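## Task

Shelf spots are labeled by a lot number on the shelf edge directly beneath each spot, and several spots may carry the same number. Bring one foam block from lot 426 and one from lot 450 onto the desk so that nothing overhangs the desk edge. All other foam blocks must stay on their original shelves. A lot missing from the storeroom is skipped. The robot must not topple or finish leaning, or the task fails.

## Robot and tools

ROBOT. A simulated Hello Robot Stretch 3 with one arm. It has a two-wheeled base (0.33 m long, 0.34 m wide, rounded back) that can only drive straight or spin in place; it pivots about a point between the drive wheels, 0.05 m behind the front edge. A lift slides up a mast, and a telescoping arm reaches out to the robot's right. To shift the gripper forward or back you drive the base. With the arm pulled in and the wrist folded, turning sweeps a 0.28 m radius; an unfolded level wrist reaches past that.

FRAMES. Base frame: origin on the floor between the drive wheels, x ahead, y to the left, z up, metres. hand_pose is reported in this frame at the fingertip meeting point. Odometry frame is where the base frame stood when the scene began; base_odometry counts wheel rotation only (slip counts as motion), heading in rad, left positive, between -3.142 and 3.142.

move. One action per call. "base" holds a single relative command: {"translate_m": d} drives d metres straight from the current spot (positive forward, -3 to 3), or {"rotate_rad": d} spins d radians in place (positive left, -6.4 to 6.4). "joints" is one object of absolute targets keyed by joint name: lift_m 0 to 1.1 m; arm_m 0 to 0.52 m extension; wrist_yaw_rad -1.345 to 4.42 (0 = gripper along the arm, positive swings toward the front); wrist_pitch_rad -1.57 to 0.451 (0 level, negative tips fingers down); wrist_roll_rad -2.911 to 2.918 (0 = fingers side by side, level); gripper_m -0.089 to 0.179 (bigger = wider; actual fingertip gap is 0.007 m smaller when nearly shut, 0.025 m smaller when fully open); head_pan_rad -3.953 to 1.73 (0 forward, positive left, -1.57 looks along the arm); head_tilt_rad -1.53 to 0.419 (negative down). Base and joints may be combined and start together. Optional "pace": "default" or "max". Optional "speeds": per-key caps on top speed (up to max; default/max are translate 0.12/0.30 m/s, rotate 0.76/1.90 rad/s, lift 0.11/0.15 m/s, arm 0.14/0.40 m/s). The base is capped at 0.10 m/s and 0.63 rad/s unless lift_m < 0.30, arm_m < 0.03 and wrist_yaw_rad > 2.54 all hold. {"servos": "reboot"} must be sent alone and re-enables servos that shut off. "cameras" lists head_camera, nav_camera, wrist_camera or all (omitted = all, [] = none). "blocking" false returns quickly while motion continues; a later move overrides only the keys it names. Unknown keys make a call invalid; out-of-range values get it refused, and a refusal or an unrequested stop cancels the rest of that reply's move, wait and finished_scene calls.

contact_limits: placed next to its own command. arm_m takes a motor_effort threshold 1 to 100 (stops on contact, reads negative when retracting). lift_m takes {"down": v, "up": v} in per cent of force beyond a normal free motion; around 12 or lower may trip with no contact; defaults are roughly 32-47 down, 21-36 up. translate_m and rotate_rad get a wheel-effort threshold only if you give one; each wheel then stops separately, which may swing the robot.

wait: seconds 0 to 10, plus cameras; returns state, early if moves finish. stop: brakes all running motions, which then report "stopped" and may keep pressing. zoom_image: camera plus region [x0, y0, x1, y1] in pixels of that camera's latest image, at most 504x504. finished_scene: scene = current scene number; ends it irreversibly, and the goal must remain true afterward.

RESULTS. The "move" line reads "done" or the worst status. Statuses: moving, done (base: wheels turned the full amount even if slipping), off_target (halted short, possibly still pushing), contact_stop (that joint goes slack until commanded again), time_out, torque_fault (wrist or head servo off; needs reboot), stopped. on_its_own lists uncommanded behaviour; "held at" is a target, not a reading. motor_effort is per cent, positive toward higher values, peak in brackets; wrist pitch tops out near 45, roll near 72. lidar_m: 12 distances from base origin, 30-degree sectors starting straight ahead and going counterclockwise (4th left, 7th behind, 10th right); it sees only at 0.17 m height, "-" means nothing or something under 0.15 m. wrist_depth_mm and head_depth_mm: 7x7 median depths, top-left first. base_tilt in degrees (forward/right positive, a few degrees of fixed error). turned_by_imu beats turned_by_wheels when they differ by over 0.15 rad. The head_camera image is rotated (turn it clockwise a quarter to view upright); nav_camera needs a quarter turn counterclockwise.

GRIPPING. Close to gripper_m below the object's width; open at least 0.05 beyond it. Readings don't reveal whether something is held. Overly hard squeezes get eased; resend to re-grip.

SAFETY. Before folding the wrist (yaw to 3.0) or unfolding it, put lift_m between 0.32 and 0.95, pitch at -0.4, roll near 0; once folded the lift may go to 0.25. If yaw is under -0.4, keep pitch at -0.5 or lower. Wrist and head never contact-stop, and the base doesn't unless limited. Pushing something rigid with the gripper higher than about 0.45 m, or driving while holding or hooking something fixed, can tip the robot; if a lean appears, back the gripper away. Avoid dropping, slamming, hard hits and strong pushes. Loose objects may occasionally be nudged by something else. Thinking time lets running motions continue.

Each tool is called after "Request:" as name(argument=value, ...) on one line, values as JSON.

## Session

Request:
move(joints={"head_pan_rad": -1.57, "head_tilt_rad": -0.3}, cameras=["nav_camera", "head_camera"])

Request:
move(joints={"head_pan_rad": -3.1, "head_tilt_rad": -0.3}, cameras=["nav_camera"])

Request:
move(joints={"head_pan_rad": 1.57, "head_tilt_rad": -0.3}, cameras=["nav_camera"])

Request:
move(joints={"head_pan_rad": 0, "head_tilt_rad": -0.3}, cameras=["nav_camera"])

Scene clock: 1.23 s.
move: done
base_odometry: x=+0.000 y=+0.000 heading=+0.000
turned_by_wheels: +0.000
turned_by_imu: +0.000
base_tilt: forward=-0.3 right=-1.2
lidar_m: 0.84 0.77 0.78 0.96 1.17 1.17 1.57 1.48 1.13 1.38 3.09 1.31
head_depth_mm: 1488 1540 1574 1622 1352 929 1243 / 1623 1677 1753 1801 1333 963 1554 / 1779 1867 1924 1955 1323 1524 1543 / 2017 2083 2184 2152 1313 1852 1534 / 2267 2363 2478 2426 1505 1982 1534 / 2584 2795 2877 2908 2529 1991 1523 / 2817 2963 3044 3150 2817 1951 1529
base_status: not commanded
joint_positions: lift_m=+0.306 arm_m=+0.001 wrist_yaw_rad=+2.853 wrist_pitch_rad=-0.337 wrist_roll_rad=+0.000 gripper_m=+0.037 head_pan_rad=-1.607 head_tilt_rad=-0.302
joint_status: all done
measured_speeds: all 0
motor_effort: left_wheel=-0.3(0.5) right_wheel=+0.6(1.0) lift_m=+26.4(27.3) arm_m=-8.9(9.1) wrist_yaw_rad=-0.5(2.2) wrist_pitch_rad=+2.0(2.2) wrist_roll_rad=+0.1(0.3) gripper_m=+0.3(1.0) head_pan_rad=+3.4(6.1) head_tilt_rad=-2.2(6.5)
hand_pose: x=+0.0453 y=+0.0786 z=+0.3376 quat_wxyz=(+0.218, +0.707, +0.017, +0.673) (m; base frame)
wrist_depth_mm: 133 - - - - - - / 136 - - - - - - / 145 - - - - - - / 156 186 877 853 816 - - / 170 180 724 673 669 681 647 / 571 193 126 562 129 572 572 / 506 205 313 495 479 495 492
pictures: head_camera (sideways), nav_camera (sideways)
camera_calibration:
head_camera: T_world_to_cam=[[-0.0373964, 0.248017, -0.968033, 1.27561], [0.995359, -0.0767067, -0.0581048, 0.0692271], [-0.0886657, -0.965714, -0.243998, 0.27372], [0, 0, 0, 1]] pos_world=[0.00306674, -0.0467279, 1.30564]
nav_camera: T_world_to_cam=[[0.00722111, -0.272328, 0.962177, -1.20935], [-0.99967, 0.0217518, 0.013659, 0.0384517], [-0.0246488, -0.961959, -0.272081, 0.307452], [0, 0, 0, 1]] pos_world=[0.0547502, -0.0344209, 1.24674]

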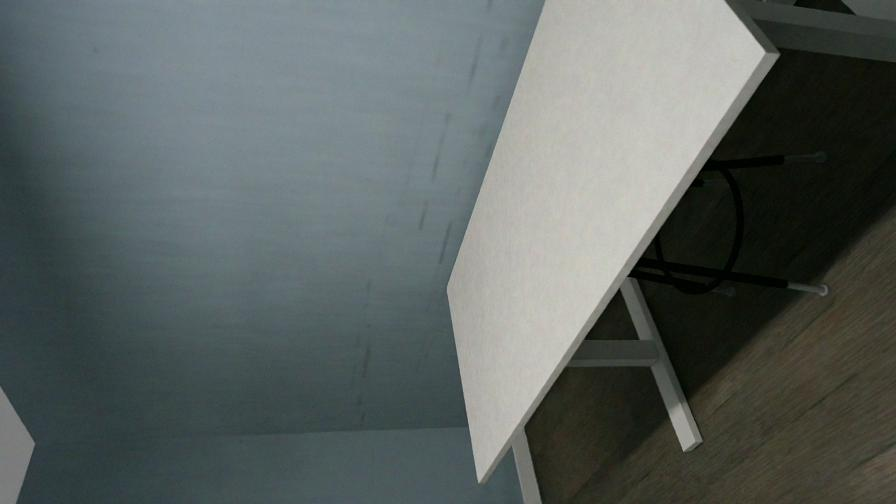

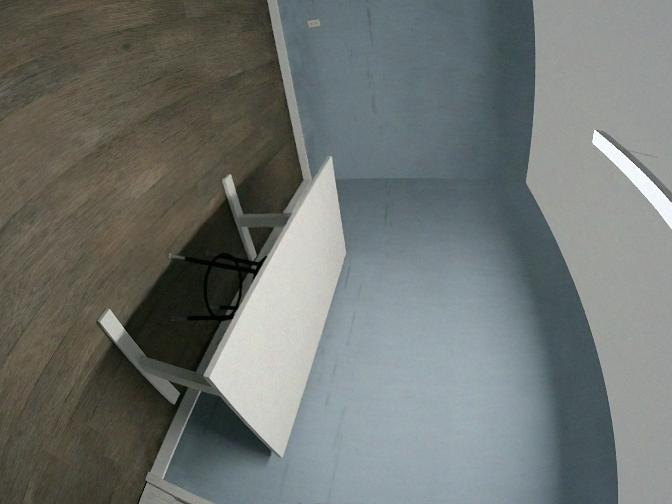

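Scene clock: 3.50 s.
move: done
base_odometry: x=+0.000 y=+0.000 heading=+0.000
turned_by_wheels: +0.000
turned_by_imu: +0.000
base_tilt: forward=-0.4 right=-1.2
lidar_m: 0.85 0.77 0.78 0.96 1.17 1.17 1.57 1.48 1.13 1.38 3.08 1.31
head_depth_mm: 1471 1571 1694 1740 1775 1773 1485 / 1382 1435 1557 1633 1696 1841 1549 / 1791 1876 1977 2089 2162 1780 1536 / 1652 1727 1816 1934 2063 2005 1535 / 1520 1608 1672 1756 1856 1887 1535 / 1406 1469 1536 1606 1688 1754 1533 / 1312 1380 1434 1496 1565 1638 1509
base_status: not commanded
joint_positions: lift_m=+0.306 arm_m=+0.001 wrist_yaw_rad=+2.853 wrist_pitch_rad=-0.337 wrist_roll_rad=+0.000 gripper_m=+0.037 head_pan_rad=-3.108 head_tilt_rad=-0.302
joint_status: all done
measured_speeds: translate_m=+0.000 rotate_rad=+0.000 lift_m=+0.000 arm_m=+0.000 wrist_yaw_rad=+0.000 wrist_pitch_rad=+0.000 wrist_roll_rad=+0.000 head_pan_rad=+0.024 head_tilt_rad=+0.000
motor_effort: left_wheel=-0.2(0.5) right_wheel=+0.6(1.2) lift_m=+26.3(27.1) arm_m=-12.4(12.9) wrist_yaw_rad=-0.1(2.2) wrist_pitch_rad=+2.1(2.2) wrist_roll_rad=+0.1(0.3) gripper_m=+0.5(0.9) head_pan_rad=+3.4(6.0) head_tilt_rad=+0.6(6.2)
hand_pose: x=+0.0453 y=+0.0786 z=+0.3376 quat_wxyz=(+0.218, +0.707, +0.017, +0.673) (m; base frame)
wrist_depth_mm: 134 - - - - - - / 136 - - - - - - / 145 - - - - - - / 156 186 882 879 818 - - / 170 180 716 668 671 684 663 / 573 193 126 564 129 574 564 / 501 205 315 501 484 490 493
pictures: nav_camera (sideways)
camera_calibration:
nav_camera: T_world_to_cam=[[-0.271155, -0.0260959, 0.962182, -1.20764], [-0.047637, 0.998771, 0.0136636, 0.0326681], [-0.961356, -0.0421305, -0.272065, 0.313228], [0, 0, 0, 1]] pos_world=[-0.0247773, -0.0509459, 1.24674]

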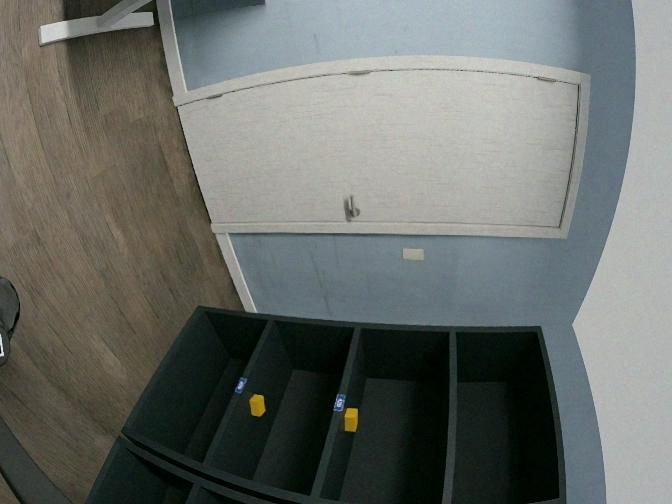

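Scene clock: 7.00 s.
move: done
base_odometry: x=+0.000 y=+0.000 heading=+0.000
turned_by_wheels: +0.000
turned_by_imu: +0.000
base_tilt: forward=-0.4 right=-1.3
lidar_m: 0.84 0.77 0.78 0.96 1.17 1.16 1.57 1.48 1.13 1.38 3.09 1.31
head_depth_mm: 763 784 808 832 857 880 916 / 843 871 895 922 957 990 1027 / 937 971 1001 1050 1087 1138 1179 / 1052 1100 1147 1193 1244 1304 1361 / 1173 1224 1283 1346 1426 1506 1507 / 1296 1311 1442 1478 1542 1651 1481 / 1417 1471 1552 1571 1633 1638 1429
base_status: not commanded
joint_positions: lift_m=+0.306 arm_m=+0.001 wrist_yaw_rad=+2.853 wrist_pitch_rad=-0.337 wrist_roll_rad=+0.000 gripper_m=+0.037 head_pan_rad=+1.578 head_tilt_rad=-0.302
joint_status: all done
measured_speeds: translate_m=+0.000 rotate_rad=+0.000 lift_m=+0.000 arm_m=+0.000 wrist_yaw_rad=+0.000 wrist_pitch_rad=+0.000 wrist_roll_rad=+0.000 head_pan_rad=-0.024 head_tilt_rad=+0.000
motor_effort: left_wheel=-0.3(0.8) right_wheel=+0.8(1.5) lift_m=+26.5(27.4) arm_m=-12.2(13.0) wrist_yaw_rad=-0.5(2.2) wrist_pitch_rad=+2.1(2.1) wrist_roll_rad=+0.0(0.3) gripper_m=+0.4(1.2) head_pan_rad=-2.4(7.2) head_tilt_rad=+4.5(7.0)
hand_pose: x=+0.0453 y=+0.0786 z=+0.3376 quat_wxyz=(+0.218, +0.707, +0.017, +0.673) (m; base frame)
wrist_depth_mm: 133 - - - - - - / 136 - - - - - - / 144 - - - - - - / 156 187 875 869 832 - - / 169 180 729 666 669 680 665 / 568 193 126 561 129 581 574 / 500 205 314 497 485 490 486
pictures: nav_camera (sideways)
camera_calibration:
nav_camera: T_world_to_cam=[[-0.0190611, 0.271745, 0.96218, -1.20918], [0.999671, 0.0217202, 0.0136695, 0.0262402], [-0.0171841, 0.962124, -0.27207, 0.307442], [0, 0, 0, 1]] pos_world=[-0.0439968, 0.0322221, 1.24674]

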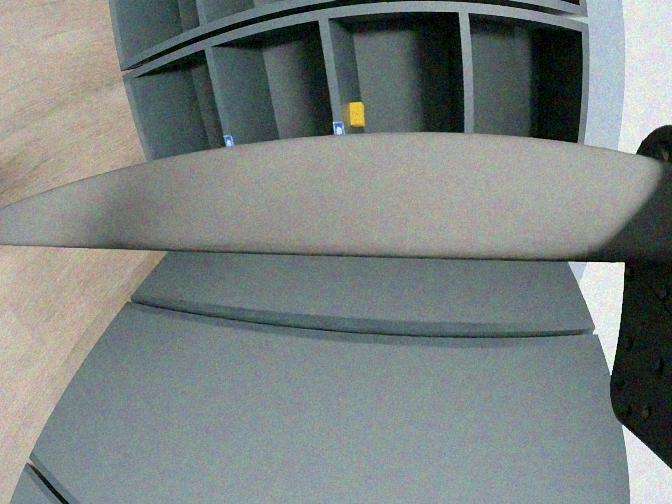

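Scene clock: 8.23 s.
move: done
base_odometry: x=+0.000 y=+0.000 heading=+0.000
turned_by_wheels: +0.000
turned_by_imu: +0.000
base_tilt: forward=-0.2 right=-1.3
lidar_m: 0.84 0.77 0.78 0.96 1.17 1.16 1.57 1.48 1.13 1.37 3.10 1.31
head_depth_mm: 1192 1280 1385 1499 1633 1808 1561 / 1057 1129 1206 1292 1396 1519 1541 / 949 1006 1072 1140 1225 1309 1399 / 869 911 960 1020 1082 1154 1237 / 796 833 877 919 974 1031 1096 / 735 764 800 840 883 931 983 / 684 711 742 773 809 849 892
base_status: not commanded
joint_positions: lift_m=+0.306 arm_m=+0.001 wrist_yaw_rad=+2.853 wrist_pitch_rad=-0.337 wrist_roll_rad=+0.000 gripper_m=+0.037 head_pan_rad=-0.037 head_tilt_rad=-0.300
joint_status: all done
measured_speeds: all 0
motor_effort: left_wheel=+0.0(0.7) right_wheel=+0.4(1.3) lift_m=+26.3(27.0) arm_m=-12.1(12.8) wrist_yaw_rad=-1.1(1.6) wrist_pitch_rad=+2.1(2.1) wrist_roll_rad=+0.0(0.3) gripper_m=-0.1(0.9) head_pan_rad=+3.2(6.3) head_tilt_rad=+5.6(11.3)
hand_pose: x=+0.0453 y=+0.0786 z=+0.3376 quat_wxyz=(+0.218, +0.707, +0.017, +0.673) (m; base frame)
wrist_depth_mm: 133 - - - - - - / 136 - - - - - - / 145 - - - - - - / 156 186 875 879 826 - - / 170 180 725 670 665 683 669 / 578 193 126 553 129 577 568 / 506 205 314 493 479 492 490
pictures: nav_camera (sideways)
camera_calibration:
nav_camera: T_world_to_cam=[[0.270925, 0.00703461, 0.962575, -1.21144], [-0.0225898, -0.999651, 0.0136637, 0.032511], [0.962335, -0.0254462, -0.270672, 0.299605], [0, 0, 0, 1]] pos_world=[0.0406219, 0.0486455, 1.24675]

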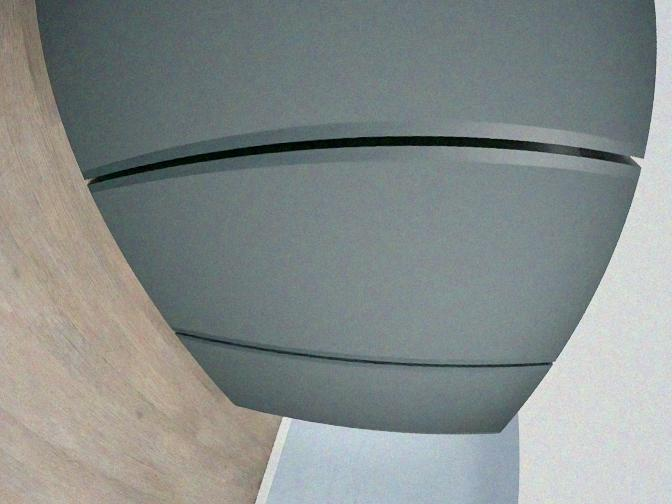

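Request:
move(base={"rotate_rad": -2.46}, joints={"head_pan_rad": -1.57, "head_tilt_rad": -0.3}, pace="max", cameras=["nav_camera", "head_camera"])

Request:
zoom_image(camera="nav_camera", region=[180, 40, 480, 240])

Request:
zoom_image(camera="nav_camera", region=[180, 230, 480, 430])

Scene clock: 28.80 s.
move: done
base_odometry: x=+0.000 y=+0.000 heading=-2.460
turned_by_wheels: -2.460
turned_by_imu: -2.420
base_tilt: forward=-0.3 right=-1.3
lidar_m: 1.48 1.13 1.33 3.08 1.07 0.80 0.77 0.81 1.13 1.16 1.57 1.53
head_depth_mm: 1382 1427 1518 1559 1656 1413 1477 / 1388 1427 1513 1348 1645 1684 1464 / 1386 1430 1517 1503 1658 1686 1463 / 1393 1437 1530 1573 1643 1663 1458 / 1004 1051 1114 1179 1295 1306 1401 / 1393 1431 1521 1577 1659 1665 1441 / 1403 1441 1538 1579 1668 1650 1426
base_status: done
joint_positions: lift_m=+0.306 arm_m=+0.001 wrist_yaw_rad=+2.853 wrist_pitch_rad=-0.337 wrist_roll_rad=+0.000 gripper_m=+0.037 head_pan_rad=-1.570 head_tilt_rad=-0.300
joint_status: all done
measured_speeds: all 0
motor_effort: left_wheel=+8.0(12.5) right_wheel=-9.8(14.3) lift_m=+25.8(27.2) arm_m=-11.7(13.0) wrist_yaw_rad=+0.0(1.9) wrist_pitch_rad=+2.0(2.1) wrist_roll_rad=+0.1(0.4) gripper_m=+0.3(1.1) head_pan_rad=+3.8(4.7) head_tilt_rad=+4.4(8.2)
hand_pose: x=+0.0453 y=+0.0786 z=+0.3376 quat_wxyz=(+0.218, +0.707, +0.017, +0.673) (m; base frame)
wrist_depth_mm: 133 - - - - - - / 136 - - - - - - / 144 - - - - - - / 156 186 882 865 860 863 825 / 170 181 737 665 665 682 681 / 571 193 126 561 129 570 572 / 506 205 315 497 482 497 491
pictures: head_camera (sideways), nav_camera (sideways)
camera_calibration:
head_camera: T_world_to_cam=[[-0.0464567, 0.244342, -0.968576, 1.27638], [0.997512, -0.0401159, -0.0579647, 0.0689795], [-0.0530185, -0.968859, -0.241871, 0.270715], [0, 0, 0, 1]] pos_world=[0.00484138, -0.0468211, 1.30574]
nav_camera: T_world_to_cam=[[0.0172472, -0.269765, 0.962772, -1.21022], [-0.999793, -0.0150507, 0.0136932, 0.0384815], [0.0107964, -0.962809, -0.269968, 0.30451], [0, 0, 0, 1]] pos_world=[0.0560589, -0.0327118, 1.24685]

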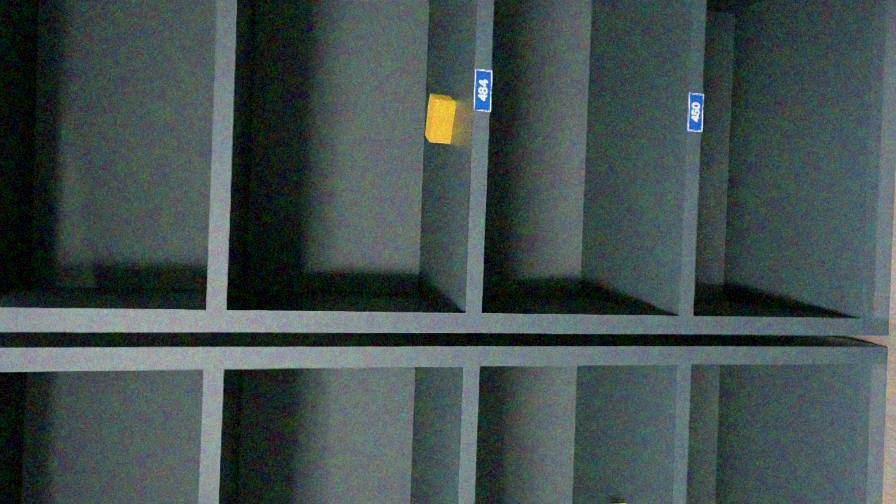

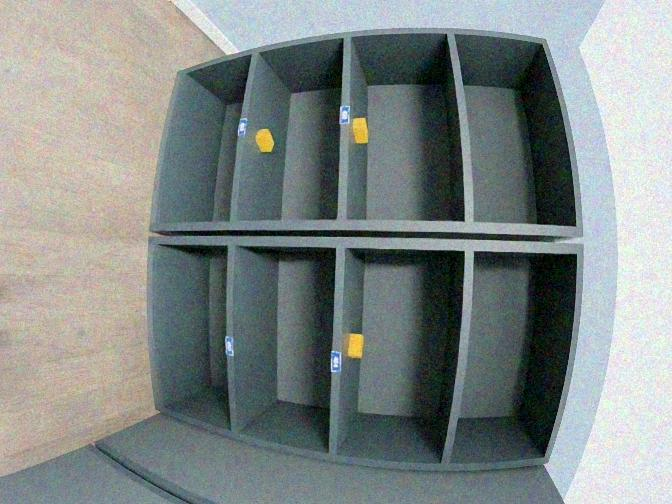

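Scaled by 1.680 from the camera's 672x504 image, which has a finer 792x594 frame.

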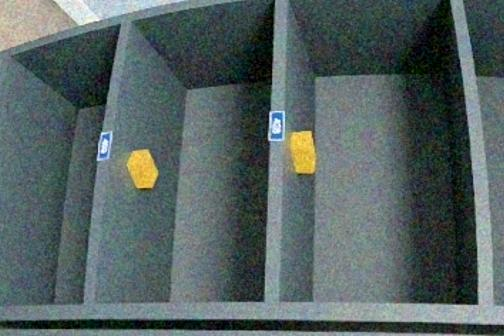

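Scaled by 1.680 from the camera's 672x504 image, which has a finer 792x594 frame.

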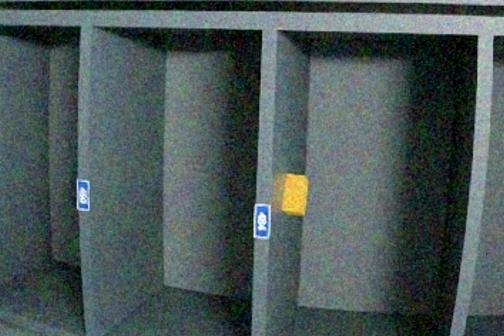

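Request:
move(joints={"head_pan_rad": -1.1, "head_tilt_rad": -0.35}, cameras=["head_camera"])

Request:
zoom_image(camera="head_camera", region=[380, 200, 720, 391])

Scene clock: 38.00 s.
move: done
base_odometry: x=+0.000 y=+0.000 heading=-2.460
turned_by_wheels: +0.000
turned_by_imu: +0.000
base_tilt: forward=-0.2 right=-1.2
lidar_m: 1.48 1.12 1.33 3.10 1.06 0.80 0.77 0.81 1.13 1.16 1.57 1.54
head_depth_mm: 1347 1370 1110 1113 1186 1265 1364 / 1425 1472 1551 1593 1601 1599 1393 / 1492 1543 1638 1705 1581 1778 1445 / 1569 1632 1732 1841 1658 1774 1462 / 1552 1583 1743 1798 1757 1765 1460 / 1363 1409 1526 1605 1684 1763 1453 / 1710 1785 1863 1950 2043 1857 1445
base_status: not commanded
joint_positions: lift_m=+0.306 arm_m=+0.001 wrist_yaw_rad=+2.853 wrist_pitch_rad=-0.337 wrist_roll_rad=+0.000 gripper_m=+0.037 head_pan_rad=-1.085 head_tilt_rad=-0.347
joint_status: all done
measured_speeds: all 0
motor_effort: left_wheel=+7.9(8.4) right_wheel=-9.5(10.6) lift_m=+26.2(27.3) arm_m=-11.6(12.4) wrist_yaw_rad=-0.1(2.0) wrist_pitch_rad=+2.1(2.1) wrist_roll_rad=+0.1(0.4) gripper_m=+0.4(1.1) head_pan_rad=+1.0(5.9) head_tilt_rad=-3.5(5.9)
hand_pose: x=+0.0453 y=+0.0786 z=+0.3376 quat_wxyz=(+0.218, +0.707, +0.017, +0.673) (m; base frame)
wrist_depth_mm: 133 - - - - - - / 136 - - - - - - / 145 - - - - - - / 156 186 864 881 866 859 824 / 169 181 722 664 665 689 671 / 570 192 126 559 128 577 574 / 504 205 314 498 483 496 494
pictures: head_camera (sideways)
camera_calibration:
head_camera: T_world_to_cam=[[-0.176127, 0.234597, -0.956004, 1.26072], [0.899925, 0.431924, -0.0598038, 0.0719835], [0.398891, -0.870865, -0.287193, 0.326944], [0, 0, 0, 1]] pos_world=[0.0268513, -0.0421282, 1.30345]

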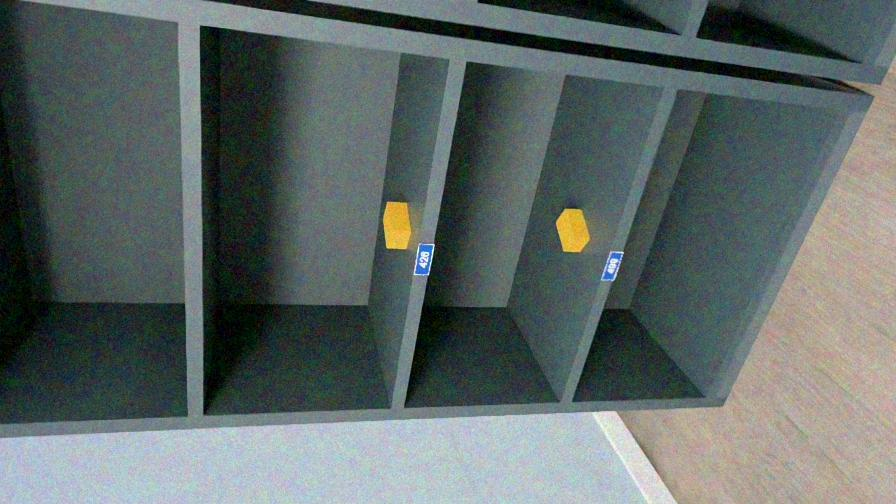

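Scaled by 1.482 from the camera's 896x504 image, which has a finer 1280x720 frame.

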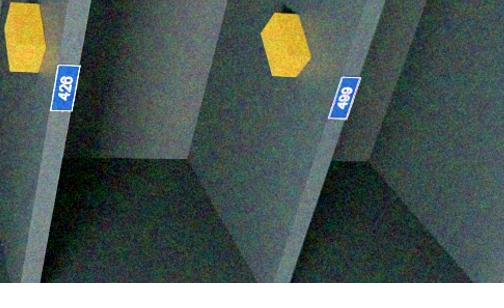

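Request:
zoom_image(camera="head_camera", region=[380, 190, 460, 280])

Scaled by 5.600 from the camera's 896x504 image, which has a finer 1280x720 frame.

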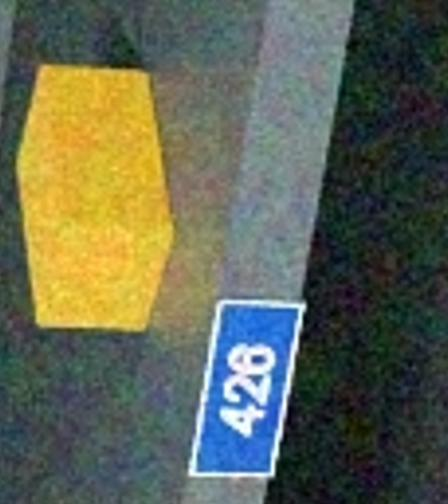

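Request:
move(base={"rotate_rad": -0.785}, pace="max", cameras=[])

Request:
move(base={"translate_m": 0.78}, pace="max", cameras=[])

Request:
move(base={"rotate_rad": 0.785}, joints={"lift_m": 0.7, "head_pan_rad": -1.57}, pace="max", cameras=["head_camera"])

Request:
move(joints={"lift_m": 0.94, "wrist_yaw_rad": 0.0, "wrist_pitch_rad": -0.4, "gripper_m": 0.17}, pace="max", cameras=[])

Request:
move(joints={"lift_m": 1.1, "wrist_pitch_rad": -0.5}, cameras=["wrist_camera"])

Scene clock: 65.00 s.
move: done
base_odometry: x=+0.000 y=+0.000 heading=+3.039
turned_by_wheels: -0.785
turned_by_imu: -0.771
base_tilt: forward=-0.4 right=-1.4
lidar_m: 1.57 1.48 1.13 1.33 3.08 1.46 0.88 0.77 0.77 0.92 1.53 1.16
head_depth_mm: 1122 1161 1213 1238 1256 1283 1309 / 1296 1295 1344 1364 1431 1509 1465 / 1480 1513 1630 1584 1583 1716 1479 / 1423 1474 1596 1682 1564 1767 1467 / 1370 1448 1533 1634 1552 1687 1415 / 1337 1396 1499 1448 1531 1689 1402 / 1310 1346 1438 1401 1452 1449 1363
base_status: done
joint_positions: lift_m=+0.306 arm_m=+0.001 wrist_yaw_rad=+2.853 wrist_pitch_rad=-0.337 wrist_roll_rad=+0.000 gripper_m=+0.037 head_pan_rad=-1.100 head_tilt_rad=-0.350
joint_status: not commanded
measured_speeds: all 0
motor_effort: left_wheel=+7.3(12.5) right_wheel=-9.7(13.9) lift_m=+26.3(27.2) arm_m=-12.0(13.1) wrist_yaw_rad=+0.7(2.2) wrist_pitch_rad=+2.0(2.2) wrist_roll_rad=+0.0(0.3) gripper_m=+0.2(1.0) head_pan_rad=-3.0(3.8) head_tilt_rad=-2.9(4.2)
hand_pose: x=+0.0453 y=+0.0786 z=+0.3376 quat_wxyz=(+0.218, +0.707, +0.017, +0.673) (m; base frame)
wrist_depth_mm: 133 - - - - - - / 136 - - - - - - / 144 - - - - - - / 155 186 887 866 860 846 857 / 170 180 733 668 673 689 684 / 577 194 126 566 128 572 568 / 500 205 314 498 486 494 492
pictures: none
No camera images: "cameras" was empty.

Scene clock: 73.77 s.
move: done
base_odometry: x=-0.776 y=+0.080 heading=+3.039
turned_by_wheels: +0.000
turned_by_imu: +0.000
base_tilt: forward=-0.3 right=-1.3
lidar_m: 0.80 0.92 0.93 1.12 1.09 2.52 1.52 1.34 1.34 0.72 0.73 0.93
head_depth_mm: 594 629 679 871 1364 1138 982 / 617 629 663 705 747 809 888 / 742 764 818 839 782 886 872 / 926 960 1047 1009 775 1069 873 / 898 966 1023 1056 763 1114 868 / 870 937 994 1025 712 1106 865 / 544 916 962 990 670 1094 834
base_status: done
joint_positions: lift_m=+0.306 arm_m=+0.001 wrist_yaw_rad=+2.853 wrist_pitch_rad=-0.337 wrist_roll_rad=+0.000 gripper_m=+0.037 head_pan_rad=-1.100 head_tilt_rad=-0.350
joint_status: not commanded
measured_speeds: all 0
motor_effort: left_wheel=+7.7(12.6) right_wheel=+0.6(10.4) lift_m=+26.1(27.3) arm_m=-11.5(12.8) wrist_yaw_rad=-0.7(1.8) wrist_pitch_rad=+2.0(2.2) wrist_roll_rad=-0.2(0.3) gripper_m=+0.4(1.1) head_pan_rad=-2.2(3.8) head_tilt_rad=-1.3(3.7)
hand_pose: x=+0.0453 y=+0.0786 z=+0.3376 quat_wxyz=(+0.218, +0.707, +0.017, +0.673) (m; base frame)
wrist_depth_mm: 134 - - - - - - / 136 - - - - - - / 144 - - - - - - / 155 186 878 870 846 852 803 / 169 181 728 665 663 692 676 / 568 193 126 561 129 572 569 / 506 204 316 495 483 493 492
pictures: none
No camera images: "cameras" was empty.

Scene clock: 77.17 s.
move: done
base_odometry: x=-0.776 y=+0.080 heading=-2.459
turned_by_wheels: +0.785
turned_by_imu: +0.773
base_tilt: forward=-0.2 right=-1.3
lidar_m: 0.93 0.97 1.09 2.28 1.84 1.38 1.34 1.40 0.72 1.08 0.81 0.95
head_depth_mm: 896 926 996 953 751 968 857 / 898 961 1013 1053 742 1131 879 / 898 957 1020 1058 735 1125 874 / 899 966 1017 1058 725 1119 871 / 895 964 1024 1058 721 1110 864 / 898 967 1023 1048 762 1111 865 / 898 971 1023 1031 752 1101 861
base_status: done
joint_positions: lift_m=+0.700 arm_m=+0.001 wrist_yaw_rad=+2.853 wrist_pitch_rad=-0.339 wrist_roll_rad=+0.000 gripper_m=+0.037 head_pan_rad=-1.570 head_tilt_rad=-0.350
joint_status: all done
measured_speeds: all 0
motor_effort: left_wheel=-8.1(13.3) right_wheel=+9.5(12.4) lift_m=+27.5(33.6) arm_m=-11.7(12.9) wrist_yaw_rad=-0.8(1.6) wrist_pitch_rad=+2.2(2.4) wrist_roll_rad=+0.0(0.4) gripper_m=+0.5(0.9) head_pan_rad=+3.4(4.9) head_tilt_rad=-0.9(2.1)
hand_pose: x=+0.0452 y=+0.0785 z=+0.7309 quat_wxyz=(+0.218, +0.706, +0.018, +0.673) (m; base frame)
wrist_depth_mm: 133 - - - - - - / 136 - - - - - - / 145 - - - - - - / 155 186 - - - - - / 173 181 - - - - - / - 194 126 - 129 - - / 938 205 899 923 904 932 921
pictures: head_camera (sideways)
camera_calibration:
head_camera: T_world_to_cam=[[-0.0463466, 0.2931, -0.954958, 1.25862], [0.997496, -0.0375481, -0.0599356, 0.0715261], [-0.0534239, -0.955344, -0.290626, 0.334208], [0, 0, 0, 1]] pos_world=[0.00484056, -0.0469335, 1.30335]

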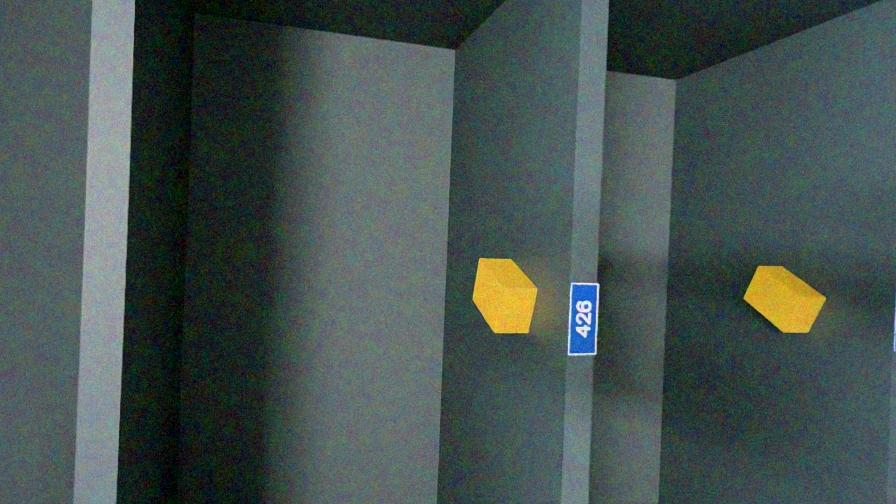

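Scene clock: 79.57 s.
move: done
base_odometry: x=-0.776 y=+0.080 heading=-2.459
turned_by_wheels: +0.000
turned_by_imu: +0.000
base_tilt: forward=-0.3 right=-1.2
lidar_m: 0.92 0.97 1.09 2.28 1.84 1.38 1.34 1.40 0.72 1.08 0.80 0.95
head_depth_mm: 895 931 998 957 748 968 914 / 894 961 1015 1052 742 1134 852 / 900 963 1016 1054 735 1126 - / 902 964 1022 1058 726 1119 - / 897 964 1020 1064 720 1110 870 / 896 971 1026 1047 760 1105 791 / 897 971 1030 1033 755 1100 863
base_status: not commanded
joint_positions: lift_m=+0.940 arm_m=+0.001 wrist_yaw_rad=+0.003 wrist_pitch_rad=-0.413 wrist_roll_rad=+0.000 gripper_m=+0.170 head_pan_rad=-1.570 head_tilt_rad=-0.350
joint_status: all done
measured_speeds: all 0
motor_effort: left_wheel=-8.2(8.6) right_wheel=+8.1(9.4) lift_m=+26.2(32.8) arm_m=-11.8(12.6) wrist_yaw_rad=-2.1(8.9) wrist_pitch_rad=+1.9(3.8) wrist_roll_rad=+0.3(0.3) gripper_m=+0.7(83.1) head_pan_rad=+3.4(4.0) head_tilt_rad=-0.1(1.8)
hand_pose: x=-0.0209 y=-0.3706 z=+0.9539 quat_wxyz=(+0.693, +0.146, -0.691, -0.144) (m; base frame)
wrist_depth_mm: - - - - - - - / - - - - - - - / - - - - - - - / - - - - - - - / - 143 - 713 - 140 - / 117 124 - - - - - / 116 995 - - - - 106
pictures: none
No camera images: "cameras" was empty.

Scene clock: 81.83 s.
move: done
base_odometry: x=-0.776 y=+0.080 heading=-2.459
turned_by_wheels: +0.000
turned_by_imu: +0.000
base_tilt: forward=-0.2 right=-1.2
lidar_m: 0.92 0.97 1.09 2.28 1.84 1.38 1.34 1.40 0.72 1.08 0.80 0.95
head_depth_mm: 895 933 - - - - - / 898 958 - - - - - / 898 961 - - - - - / 898 964 1021 1057 724 - 873 / 896 967 1025 1058 720 1062 870 / 897 969 1028 1048 715 1026 865 / 901 968 1026 1034 757 1100 858
base_status: not commanded
joint_positions: lift_m=+1.099 arm_m=+0.001 wrist_yaw_rad=+0.003 wrist_pitch_rad=-0.511 wrist_roll_rad=+0.000 gripper_m=+0.170 head_pan_rad=-1.570 head_tilt_rad=-0.350
joint_status: all done
joint sent to its limit — lift_m, upper limit.
measured_speeds: all 0
motor_effort: left_wheel=-8.0(8.3) right_wheel=+8.6(9.4) lift_m=+29.2(32.5) arm_m=-10.8(12.2) wrist_yaw_rad=-3.8(4.6) wrist_pitch_rad=+1.5(3.6) wrist_roll_rad=+0.0(0.3) gripper_m=+0.7(1.2) head_pan_rad=+2.7(4.0) head_tilt_rad=-0.1(1.1)
hand_pose: x=-0.0209 y=-0.3573 z=+1.0910 quat_wxyz=(+0.685, +0.180, -0.683, -0.178) (m; base frame)
wrist_depth_mm: - - - - - - - / - - - - - - - / - - - - - - - / - - - - - - - / - 143 - - - 840 - / 117 124 - - - - - / 116 - - - - - 106
pictures: wrist_camera
camera_calibration:
wrist_camera: T_world_to_cam=[[-0.998901, -0.0370892, -0.0286459, 0.00373417], [-0.00259663, 0.654126, -0.756381, 1.09133], [0.0467916, -0.755476, -0.653504, 0.610196], [0, 0, 0, 1]] pos_world=[-0.0219882, -0.252739, 1.22433]

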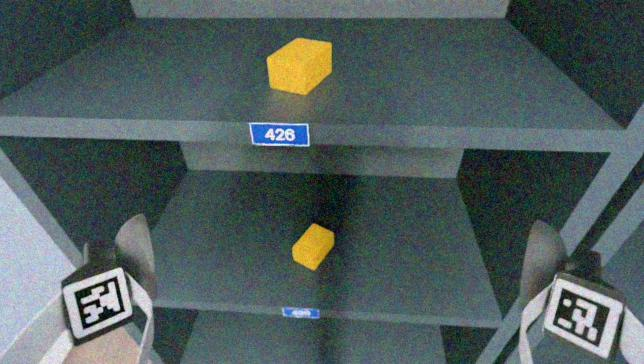

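Request:
zoom_image(camera="wrist_camera", region=[250, 20, 350, 110])

Scaled by 5.040.

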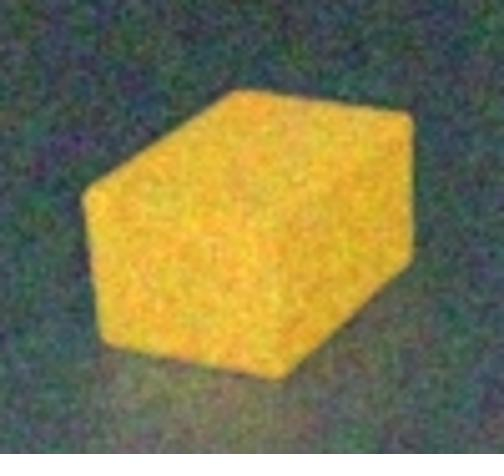

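Request:
move(base={"rotate_rad": -0.765}, pace="max", cameras=[])

Request:
move(base={"translate_m": 0.173}, cameras=[])

Request:
move(base={"rotate_rad": 0.765}, pace="max", cameras=[])

Request:
move(joints={"arm_m": 0.2, "wrist_yaw_rad": -0.42, "wrist_pitch_rad": -0.55}, cameras=["wrist_camera"])

Scene clock: 113.07 s.
move: done
base_odometry: x=-0.776 y=+0.080 heading=+3.059
turned_by_wheels: -0.765
turned_by_imu: -0.753
base_tilt: forward=-0.3 right=-1.2
lidar_m: 0.80 0.92 0.93 1.11 1.09 2.45 1.51 1.34 1.34 0.72 0.76 0.90
head_depth_mm: 1228 1268 - - - - - / 1329 1346 - - - - - / 1352 1352 - - - - - / 1227 1060 1375 1320 1471 - 1378 / 1120 693 1250 891 1318 992 958 / 595 625 667 705 739 813 865 / 594 669 731 795 754 966 859
base_status: done
joint_positions: lift_m=+1.099 arm_m=+0.001 wrist_yaw_rad=+0.002 wrist_pitch_rad=-0.511 wrist_roll_rad=+0.000 gripper_m=+0.170 head_pan_rad=-1.570 head_tilt_rad=-0.350
joint_status: not commanded
measured_speeds: all 0
motor_effort: left_wheel=+7.9(12.1) right_wheel=-9.2(13.3) lift_m=+25.7(27.5) arm_m=-12.0(12.1) wrist_yaw_rad=-2.3(4.0) wrist_pitch_rad=+1.5(1.7) wrist_roll_rad=+0.3(0.3) gripper_m=+0.6(1.3) head_pan_rad=+3.6(3.9) head_tilt_rad=+0.7(1.9)
hand_pose: x=-0.0210 y=-0.3573 z=+1.0910 quat_wxyz=(+0.685, +0.180, -0.683, -0.178) (m; base frame)
wrist_depth_mm: - - - - 787 - - / - - - - - - - / - - - - - - - / - - - - - - - / 881 144 - - - - - / - 124 - - - - - / 116 126 - - - - 106
pictures: none
No camera images: "cameras" was empty.

Scene clock: 115.93 s.
move: done
base_odometry: x=-0.948 y=+0.094 heading=+3.059
turned_by_wheels: +0.000
turned_by_imu: +0.001
base_tilt: forward=-0.4 right=-1.3
lidar_m: 0.63 0.79 0.80 0.95 1.83 2.67 1.64 1.47 1.48 0.70 0.97 0.66
head_depth_mm: 1354 1335 - - - - - / 1350 1269 - - - - - / 631 666 - - - - - / 587 624 661 705 757 - 847 / 633 692 735 783 765 902 870 / 531 786 861 885 633 1018 865 / 478 886 943 954 628 1056 861
base_status: done
joint_positions: lift_m=+1.099 arm_m=+0.001 wrist_yaw_rad=+0.002 wrist_pitch_rad=-0.511 wrist_roll_rad=+0.000 gripper_m=+0.170 head_pan_rad=-1.570 head_tilt_rad=-0.350
joint_status: not commanded
measured_speeds: all 0
motor_effort: left_wheel=+3.0(11.6) right_wheel=+7.1(10.5) lift_m=+24.4(26.2) arm_m=-11.3(12.6) wrist_yaw_rad=-2.2(3.9) wrist_pitch_rad=+1.6(1.7) wrist_roll_rad=+0.0(0.3) gripper_m=+0.8(1.1) head_pan_rad=+2.9(3.9) head_tilt_rad=+1.6(2.4)
hand_pose: x=-0.0210 y=-0.3573 z=+1.0910 quat_wxyz=(+0.685, +0.180, -0.683, -0.178) (m; base frame)
wrist_depth_mm: - - - - - - - / - - - - - - - / - - - - - - - / - - - - - - - / - 144 - - - - - / - 124 - 801 - - - / - 126 - - - - 106
pictures: none
No camera images: "cameras" was empty.

Scene clock: 118.10 s.
move: done
base_odometry: x=-0.948 y=+0.094 heading=-2.460
turned_by_wheels: +0.765
turned_by_imu: +0.752
base_tilt: forward=-0.4 right=-1.1
lidar_m: 0.80 0.83 1.16 1.93 2.02 1.51 1.47 0.71 0.70 0.97 0.63 0.81
head_depth_mm: 426 854 - - - - - / 432 856 - - - - - / 439 858 - - - - - / 447 860 909 945 608 - 871 / 456 860 914 951 639 1031 869 / 464 861 913 950 633 1025 863 / 427 859 906 941 628 990 862
base_status: done
joint_positions: lift_m=+1.099 arm_m=+0.001 wrist_yaw_rad=+0.002 wrist_pitch_rad=-0.511 wrist_roll_rad=+0.000 gripper_m=+0.170 head_pan_rad=-1.570 head_tilt_rad=-0.350
joint_status: not commanded
measured_speeds: all 0
motor_effort: left_wheel=-8.7(13.1) right_wheel=+8.1(12.1) lift_m=+23.9(24.8) arm_m=-12.8(12.8) wrist_yaw_rad=-2.1(3.8) wrist_pitch_rad=+1.6(1.7) wrist_roll_rad=-0.1(0.3) gripper_m=+0.6(1.0) head_pan_rad=+2.7(4.0) head_tilt_rad=+2.1(2.4)
hand_pose: x=-0.0210 y=-0.3573 z=+1.0910 quat_wxyz=(+0.685, +0.180, -0.683, -0.178) (m; base frame)
wrist_depth_mm: - - - - - - - / - - - - - - - / - - - - - - - / - - - - 360 - - / - 143 - - - - - / - 124 - - - - - / 116 126 - - - - 106
pictures: none
No camera images: "cameras" was empty.

Scene clock: 120.80 s.
move: done
base_odometry: x=-0.948 y=+0.094 heading=-2.459
turned_by_wheels: +0.000
turned_by_imu: +0.000
base_tilt: forward=-0.3 right=-1.1
lidar_m: 0.80 0.83 1.15 1.92 2.02 1.51 1.47 0.71 0.70 0.97 0.63 0.81
head_depth_mm: 426 758 921 941 592 1054 886 / 432 773 - - 617 1049 882 / 439 857 - 306 555 1042 853 / 446 858 895 287 608 1074 875 / 456 860 911 947 637 1067 866 / 465 858 912 955 632 1059 866 / 427 862 911 941 628 988 861
base_status: not commanded
joint_positions: lift_m=+1.099 arm_m=+0.200 wrist_yaw_rad=-0.417 wrist_pitch_rad=-0.560 wrist_roll_rad=+0.000 gripper_m=+0.170 head_pan_rad=-1.570 head_tilt_rad=-0.350
joint_status: all done
measured_speeds: all 0
motor_effort: left_wheel=-8.5(9.1) right_wheel=+8.8(9.6) lift_m=+24.1(24.6) arm_m=+12.3(14.6) wrist_yaw_rad=-2.7(6.0) wrist_pitch_rad=+1.4(3.8) wrist_roll_rad=+0.0(0.3) gripper_m=+0.6(1.1) head_pan_rad=+3.2(3.5) head_tilt_rad=+1.4(2.8)
hand_pose: x=-0.1043 y=-0.5316 z=+1.0807 quat_wxyz=(+0.625, +0.051, -0.705, -0.332) (m; base frame)
wrist_depth_mm: - - - - - - - / - - - - - - - / - - - - - - - / - - - - - - - / - 143 - - - - - / - 124 - - - - - / - - - - - - 106
pictures: wrist_camera
camera_calibration:
wrist_camera: T_world_to_cam=[[-0.926606, 0.374807, -0.0303391, 0.142042], [0.279155, 0.631585, -0.723306, 1.17919], [-0.251939, -0.67869, -0.68986, 0.524651], [0, 0, 0, 1]] pos_world=[-0.0653816, -0.441925, 1.21916]

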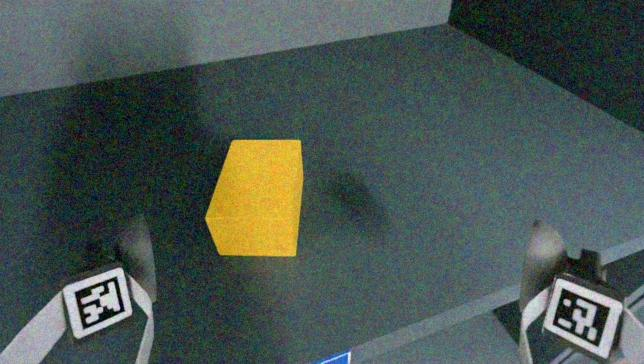

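Request:
move(base={"translate_m": 0.014}, joints={"arm_m": 0.35}, cameras=["wrist_camera"])

Request:
move(joints={"lift_m": 1.01}, speeds={"lift_m": 0.06}, contact_limits={"lift_m": {"down": 16}}, cameras=["wrist_camera"])

Scene clock: 132.43 s.
move: done
base_odometry: x=-0.959 y=+0.085 heading=-2.460
turned_by_wheels: +0.000
turned_by_imu: +0.000
base_tilt: forward=-0.4 right=-1.2
lidar_m: 0.78 0.82 1.15 1.66 2.04 1.53 1.48 0.71 0.71 0.97 0.63 0.79
head_depth_mm: 426 763 921 945 664 1052 883 / 433 788 444 933 656 1041 880 / 439 796 407 514 617 1042 830 / 447 857 429 832 645 1072 874 / 456 863 913 953 639 1073 868 / 465 860 913 950 634 1066 863 / 427 857 901 906 629 985 860
base_status: done
joint_positions: lift_m=+1.099 arm_m=+0.350 wrist_yaw_rad=-0.417 wrist_pitch_rad=-0.560 wrist_roll_rad=+0.000 gripper_m=+0.170 head_pan_rad=-1.570 head_tilt_rad=-0.350
joint_status: all done
measured_speeds: all 0
motor_effort: left_wheel=+4.7(7.8) right_wheel=+7.7(11.9) lift_m=+23.9(24.8) arm_m=+12.5(14.3) wrist_yaw_rad=-2.2(4.5) wrist_pitch_rad=+1.4(1.6) wrist_roll_rad=+0.1(0.4) gripper_m=+0.5(1.2) head_pan_rad=+2.9(3.2) head_tilt_rad=+3.3(4.0)
hand_pose: x=-0.1043 y=-0.6816 z=+1.0807 quat_wxyz=(+0.624, +0.051, -0.705, -0.332) (m; base frame)
wrist_depth_mm: 308 327 - - - 484 - / 330 - - - - - - / - - - - - - - / - - - - - - - / - 143 - - - - - / - 124 - 194 194 - - / - - - 174 177 - 106
pictures: wrist_camera
camera_calibration:
wrist_camera: T_world_to_cam=[[-0.926497, 0.375079, -0.0303219, 0.198408], [0.279352, 0.631568, -0.723245, 1.27379], [-0.252124, -0.678555, -0.689925, 0.422925], [0, 0, 0, 1]] pos_world=[-0.0653815, -0.591926, 1.21906]

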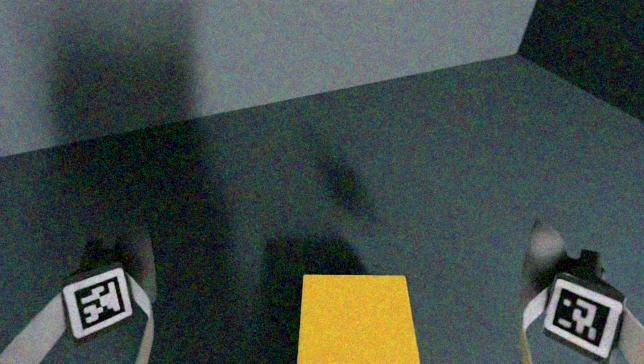

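Scene clock: 134.50 s.
move: done
base_odometry: x=-0.959 y=+0.085 heading=-2.459
turned_by_wheels: +0.000
turned_by_imu: +0.000
base_tilt: forward=-0.4 right=-1.3
lidar_m: 0.78 0.82 1.15 1.66 2.04 1.53 1.48 0.71 0.71 0.97 0.63 0.79
head_depth_mm: 425 856 902 934 594 1053 885 / 429 857 900 371 622 1050 884 / 438 861 900 432 582 1038 833 / 445 863 912 453 579 1075 872 / 453 860 913 954 640 1064 867 / 462 867 913 953 632 1062 862 / 470 857 901 908 628 984 860
base_status: not commanded
joint_positions: lift_m=+1.010 arm_m=+0.350 wrist_yaw_rad=-0.418 wrist_pitch_rad=-0.522 wrist_roll_rad=+0.000 gripper_m=+0.170 head_pan_rad=-1.570 head_tilt_rad=-0.350
joint_status: all done
measured_speeds: all 0
motor_effort: left_wheel=+4.6(4.8) right_wheel=+3.9(9.0) lift_m=+14.5(26.3) arm_m=+12.0(13.7) wrist_yaw_rad=-2.2(4.2) wrist_pitch_rad=-5.7(6.1) wrist_roll_rad=-0.2(0.3) gripper_m=+0.0(1.0) head_pan_rad=+2.7(3.3) head_tilt_rad=+3.8(4.2)
contact_limits: lift_m down 16 (down: maximum 72; up: maximum 65)
hand_pose: x=-0.1069 y=-0.6870 z=+1.0002 quat_wxyz=(+0.631, +0.037, -0.706, -0.321) (m; base frame)
wrist_depth_mm: 305 322 - - - - - / 324 - - - - - - / - - - - - - - / - - - 144 140 - - / - 145 - 131 127 - - / 117 141 163 114 111 157 159 / 140 143 145 99 98 143 109
pictures: wrist_camera
camera_calibration:
wrist_camera: T_world_to_cam=[[-0.926665, 0.374763, -0.0290584, 0.194165], [0.268251, 0.605179, -0.749533, 1.22662], [-0.263312, -0.702362, -0.661328, 0.316947], [0, 0, 0, 1]] pos_world=[-0.0656599, -0.592478, 1.13464]

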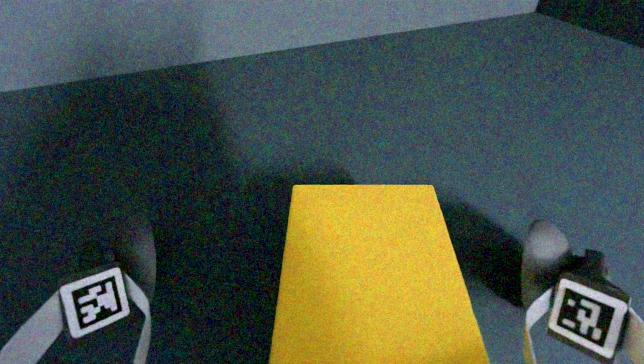

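Request:
move(joints={"lift_m": 1.03}, base={"translate_m": -0.011}, cameras=["wrist_camera"])

Request:
move(joints={"gripper_m": 0.04}, cameras=["wrist_camera"])

Request:
move(joints={"lift_m": 1.1}, cameras=["wrist_camera"])

Scene clock: 144.20 s.
move: done
base_odometry: x=-0.951 y=+0.092 heading=-2.459
turned_by_wheels: +0.000
turned_by_imu: +0.000
base_tilt: forward=-0.2 right=-1.1
lidar_m: 0.79 0.83 1.15 1.92 2.02 1.52 1.47 0.71 0.70 0.97 0.63 0.81
head_depth_mm: 427 855 900 - 660 1053 885 / 432 857 886 454 620 1048 880 / 440 856 884 413 584 1044 854 / 447 858 900 446 606 1077 869 / 456 861 908 952 637 1074 868 / 465 864 910 950 634 1061 862 / 428 856 906 932 627 982 858
base_status: done
joint_positions: lift_m=+1.030 arm_m=+0.350 wrist_yaw_rad=-0.418 wrist_pitch_rad=-0.560 wrist_roll_rad=+0.000 gripper_m=+0.170 head_pan_rad=-1.570 head_tilt_rad=-0.350
joint_status: all done
measured_speeds: all 0
motor_effort: left_wheel=-5.9(9.5) right_wheel=-6.0(12.8) lift_m=+27.3(31.7) arm_m=+10.2(11.7) wrist_yaw_rad=-2.2(3.3) wrist_pitch_rad=+1.4(5.7) wrist_roll_rad=-0.3(0.3) gripper_m=+0.0(0.7) head_pan_rad=+2.5(2.9) head_tilt_rad=+4.2(5.3)
hand_pose: x=-0.1045 y=-0.6817 z=+1.0123 quat_wxyz=(+0.625, +0.050, -0.705, -0.332) (m; base frame)
wrist_depth_mm: 306 325 - - - - - / 327 - - - - - - / - - - - - - - / - - - - - - - / - 143 - 141 144 - - / - 127 167 124 127 164 138 / 151 153 156 111 113 153 106
pictures: wrist_camera
camera_calibration:
wrist_camera: T_world_to_cam=[[-0.926304, 0.375562, -0.0302501, 0.196546], [0.279454, 0.630966, -0.723732, 1.22445], [-0.252719, -0.678849, -0.689418, 0.374869], [0, 0, 0, 1]] pos_world=[-0.0653808, -0.591925, 1.15056]

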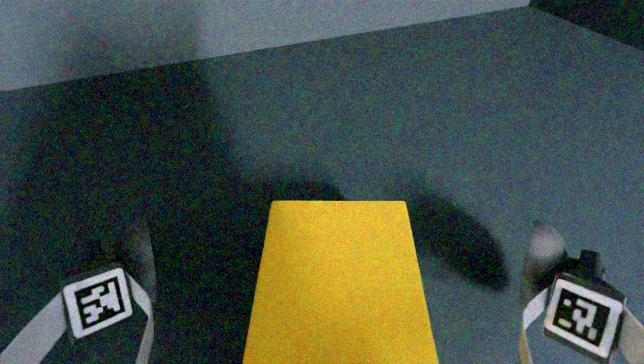

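Scene clock: 146.03 s.
move: done
base_odometry: x=-0.951 y=+0.092 heading=-2.459
turned_by_wheels: +0.000
turned_by_imu: +0.000
base_tilt: forward=-0.2 right=-1.2
lidar_m: 0.79 0.83 1.15 1.93 2.03 1.52 1.47 0.71 0.70 0.97 0.63 0.81
head_depth_mm: 427 856 900 - 660 1054 887 / 433 854 889 454 653 1053 881 / 440 857 886 413 584 1043 851 / 447 855 903 445 608 1068 874 / 456 860 909 953 638 1066 869 / 464 861 913 950 632 1062 864 / 425 854 905 932 627 987 858
base_status: not commanded
joint_positions: lift_m=+1.030 arm_m=+0.350 wrist_yaw_rad=-0.418 wrist_pitch_rad=-0.561 wrist_roll_rad=+0.000 gripper_m=+0.041 head_pan_rad=-1.570 head_tilt_rad=-0.350
joint_status: all done
measured_speeds: all 0
motor_effort: left_wheel=-5.4(6.3) right_wheel=-6.6(6.7) lift_m=+24.2(27.5) arm_m=+9.6(11.0) wrist_yaw_rad=-2.6(3.9) wrist_pitch_rad=+1.7(1.7) wrist_roll_rad=+0.3(0.3) gripper_m=-16.0(88.5) head_pan_rad=+2.8(3.2) head_tilt_rad=+4.5(5.5)
hand_pose: x=-0.1044 y=-0.6814 z=+1.0119 quat_wxyz=(+0.624, +0.051, -0.705, -0.333) (m; base frame)
wrist_depth_mm: 307 327 - - - - - / 328 - - - - - - / - - - - - - - / - - - - - - - / - - 149 140 145 - - / - 125 130 124 126 123 167 / 157 150 130 110 115 123 153
pictures: wrist_camera
camera_calibration:
wrist_camera: T_world_to_cam=[[-0.926284, 0.3756, -0.030375, 0.19667], [0.279961, 0.631983, -0.722647, 1.22364], [-0.25223, -0.67788, -0.690549, 0.376704], [0, 0, 0, 1]] pos_world=[-0.0653818, -0.591827, 1.15036]

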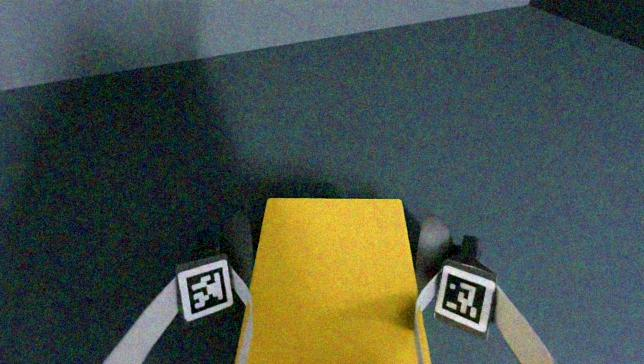

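Scene clock: 147.50 s.
move: done
base_odometry: x=-0.951 y=+0.092 heading=-2.459
turned_by_wheels: +0.000
turned_by_imu: +0.000
base_tilt: forward=-0.4 right=-1.3
lidar_m: 0.79 0.83 1.15 1.92 2.02 1.51 1.47 0.71 0.70 0.97 0.63 0.81
head_depth_mm: 427 762 915 943 660 1052 888 / 433 790 444 945 657 1048 883 / 439 798 407 514 615 1039 850 / 447 857 429 835 643 1072 870 / 456 858 910 950 637 1073 870 / 466 861 910 951 633 1060 861 / 425 856 904 933 627 983 860
base_status: not commanded
joint_positions: lift_m=+1.099 arm_m=+0.350 wrist_yaw_rad=-0.418 wrist_pitch_rad=-0.562 wrist_roll_rad=+0.000 gripper_m=+0.041 head_pan_rad=-1.570 head_tilt_rad=-0.350
joint_status: all done
joint sent to its limit — lift_m, upper limit.
measured_speeds: all 0
motor_effort: left_wheel=-5.6(6.2) right_wheel=-6.0(6.9) lift_m=+29.2(32.4) arm_m=+8.7(10.1) wrist_yaw_rad=-2.9(3.7) wrist_pitch_rad=+1.8(2.0) wrist_roll_rad=-0.1(0.2) gripper_m=-15.6(16.1) head_pan_rad=+2.6(3.0) head_tilt_rad=+5.3(6.0)
hand_pose: x=-0.1043 y=-0.6813 z=+1.0803 quat_wxyz=(+0.624, +0.051, -0.705, -0.333) (m; base frame)
wrist_depth_mm: 307 325 - - - 484 - / 329 - - - - - - / - - - - - - - / - - - - - - - / - - 150 138 144 - - / - - 131 123 126 - - / - - 114 111 111 111 -
pictures: wrist_camera
camera_calibration:
wrist_camera: T_world_to_cam=[[-0.92628, 0.37561, -0.0303678, 0.198748], [0.280259, 0.63278, -0.721834, 1.27264], [-0.251911, -0.677131, -0.6914, 0.425507], [0, 0, 0, 1]] pos_world=[-0.0653824, -0.591829, 1.21887]

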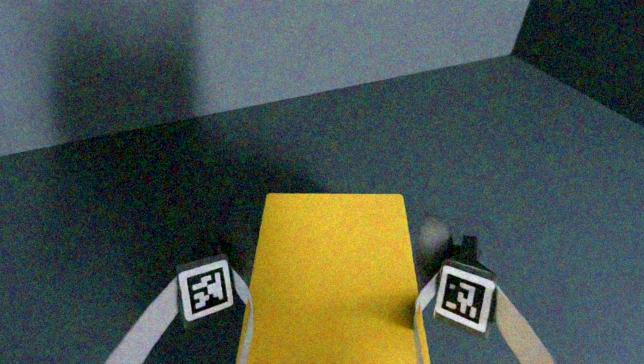

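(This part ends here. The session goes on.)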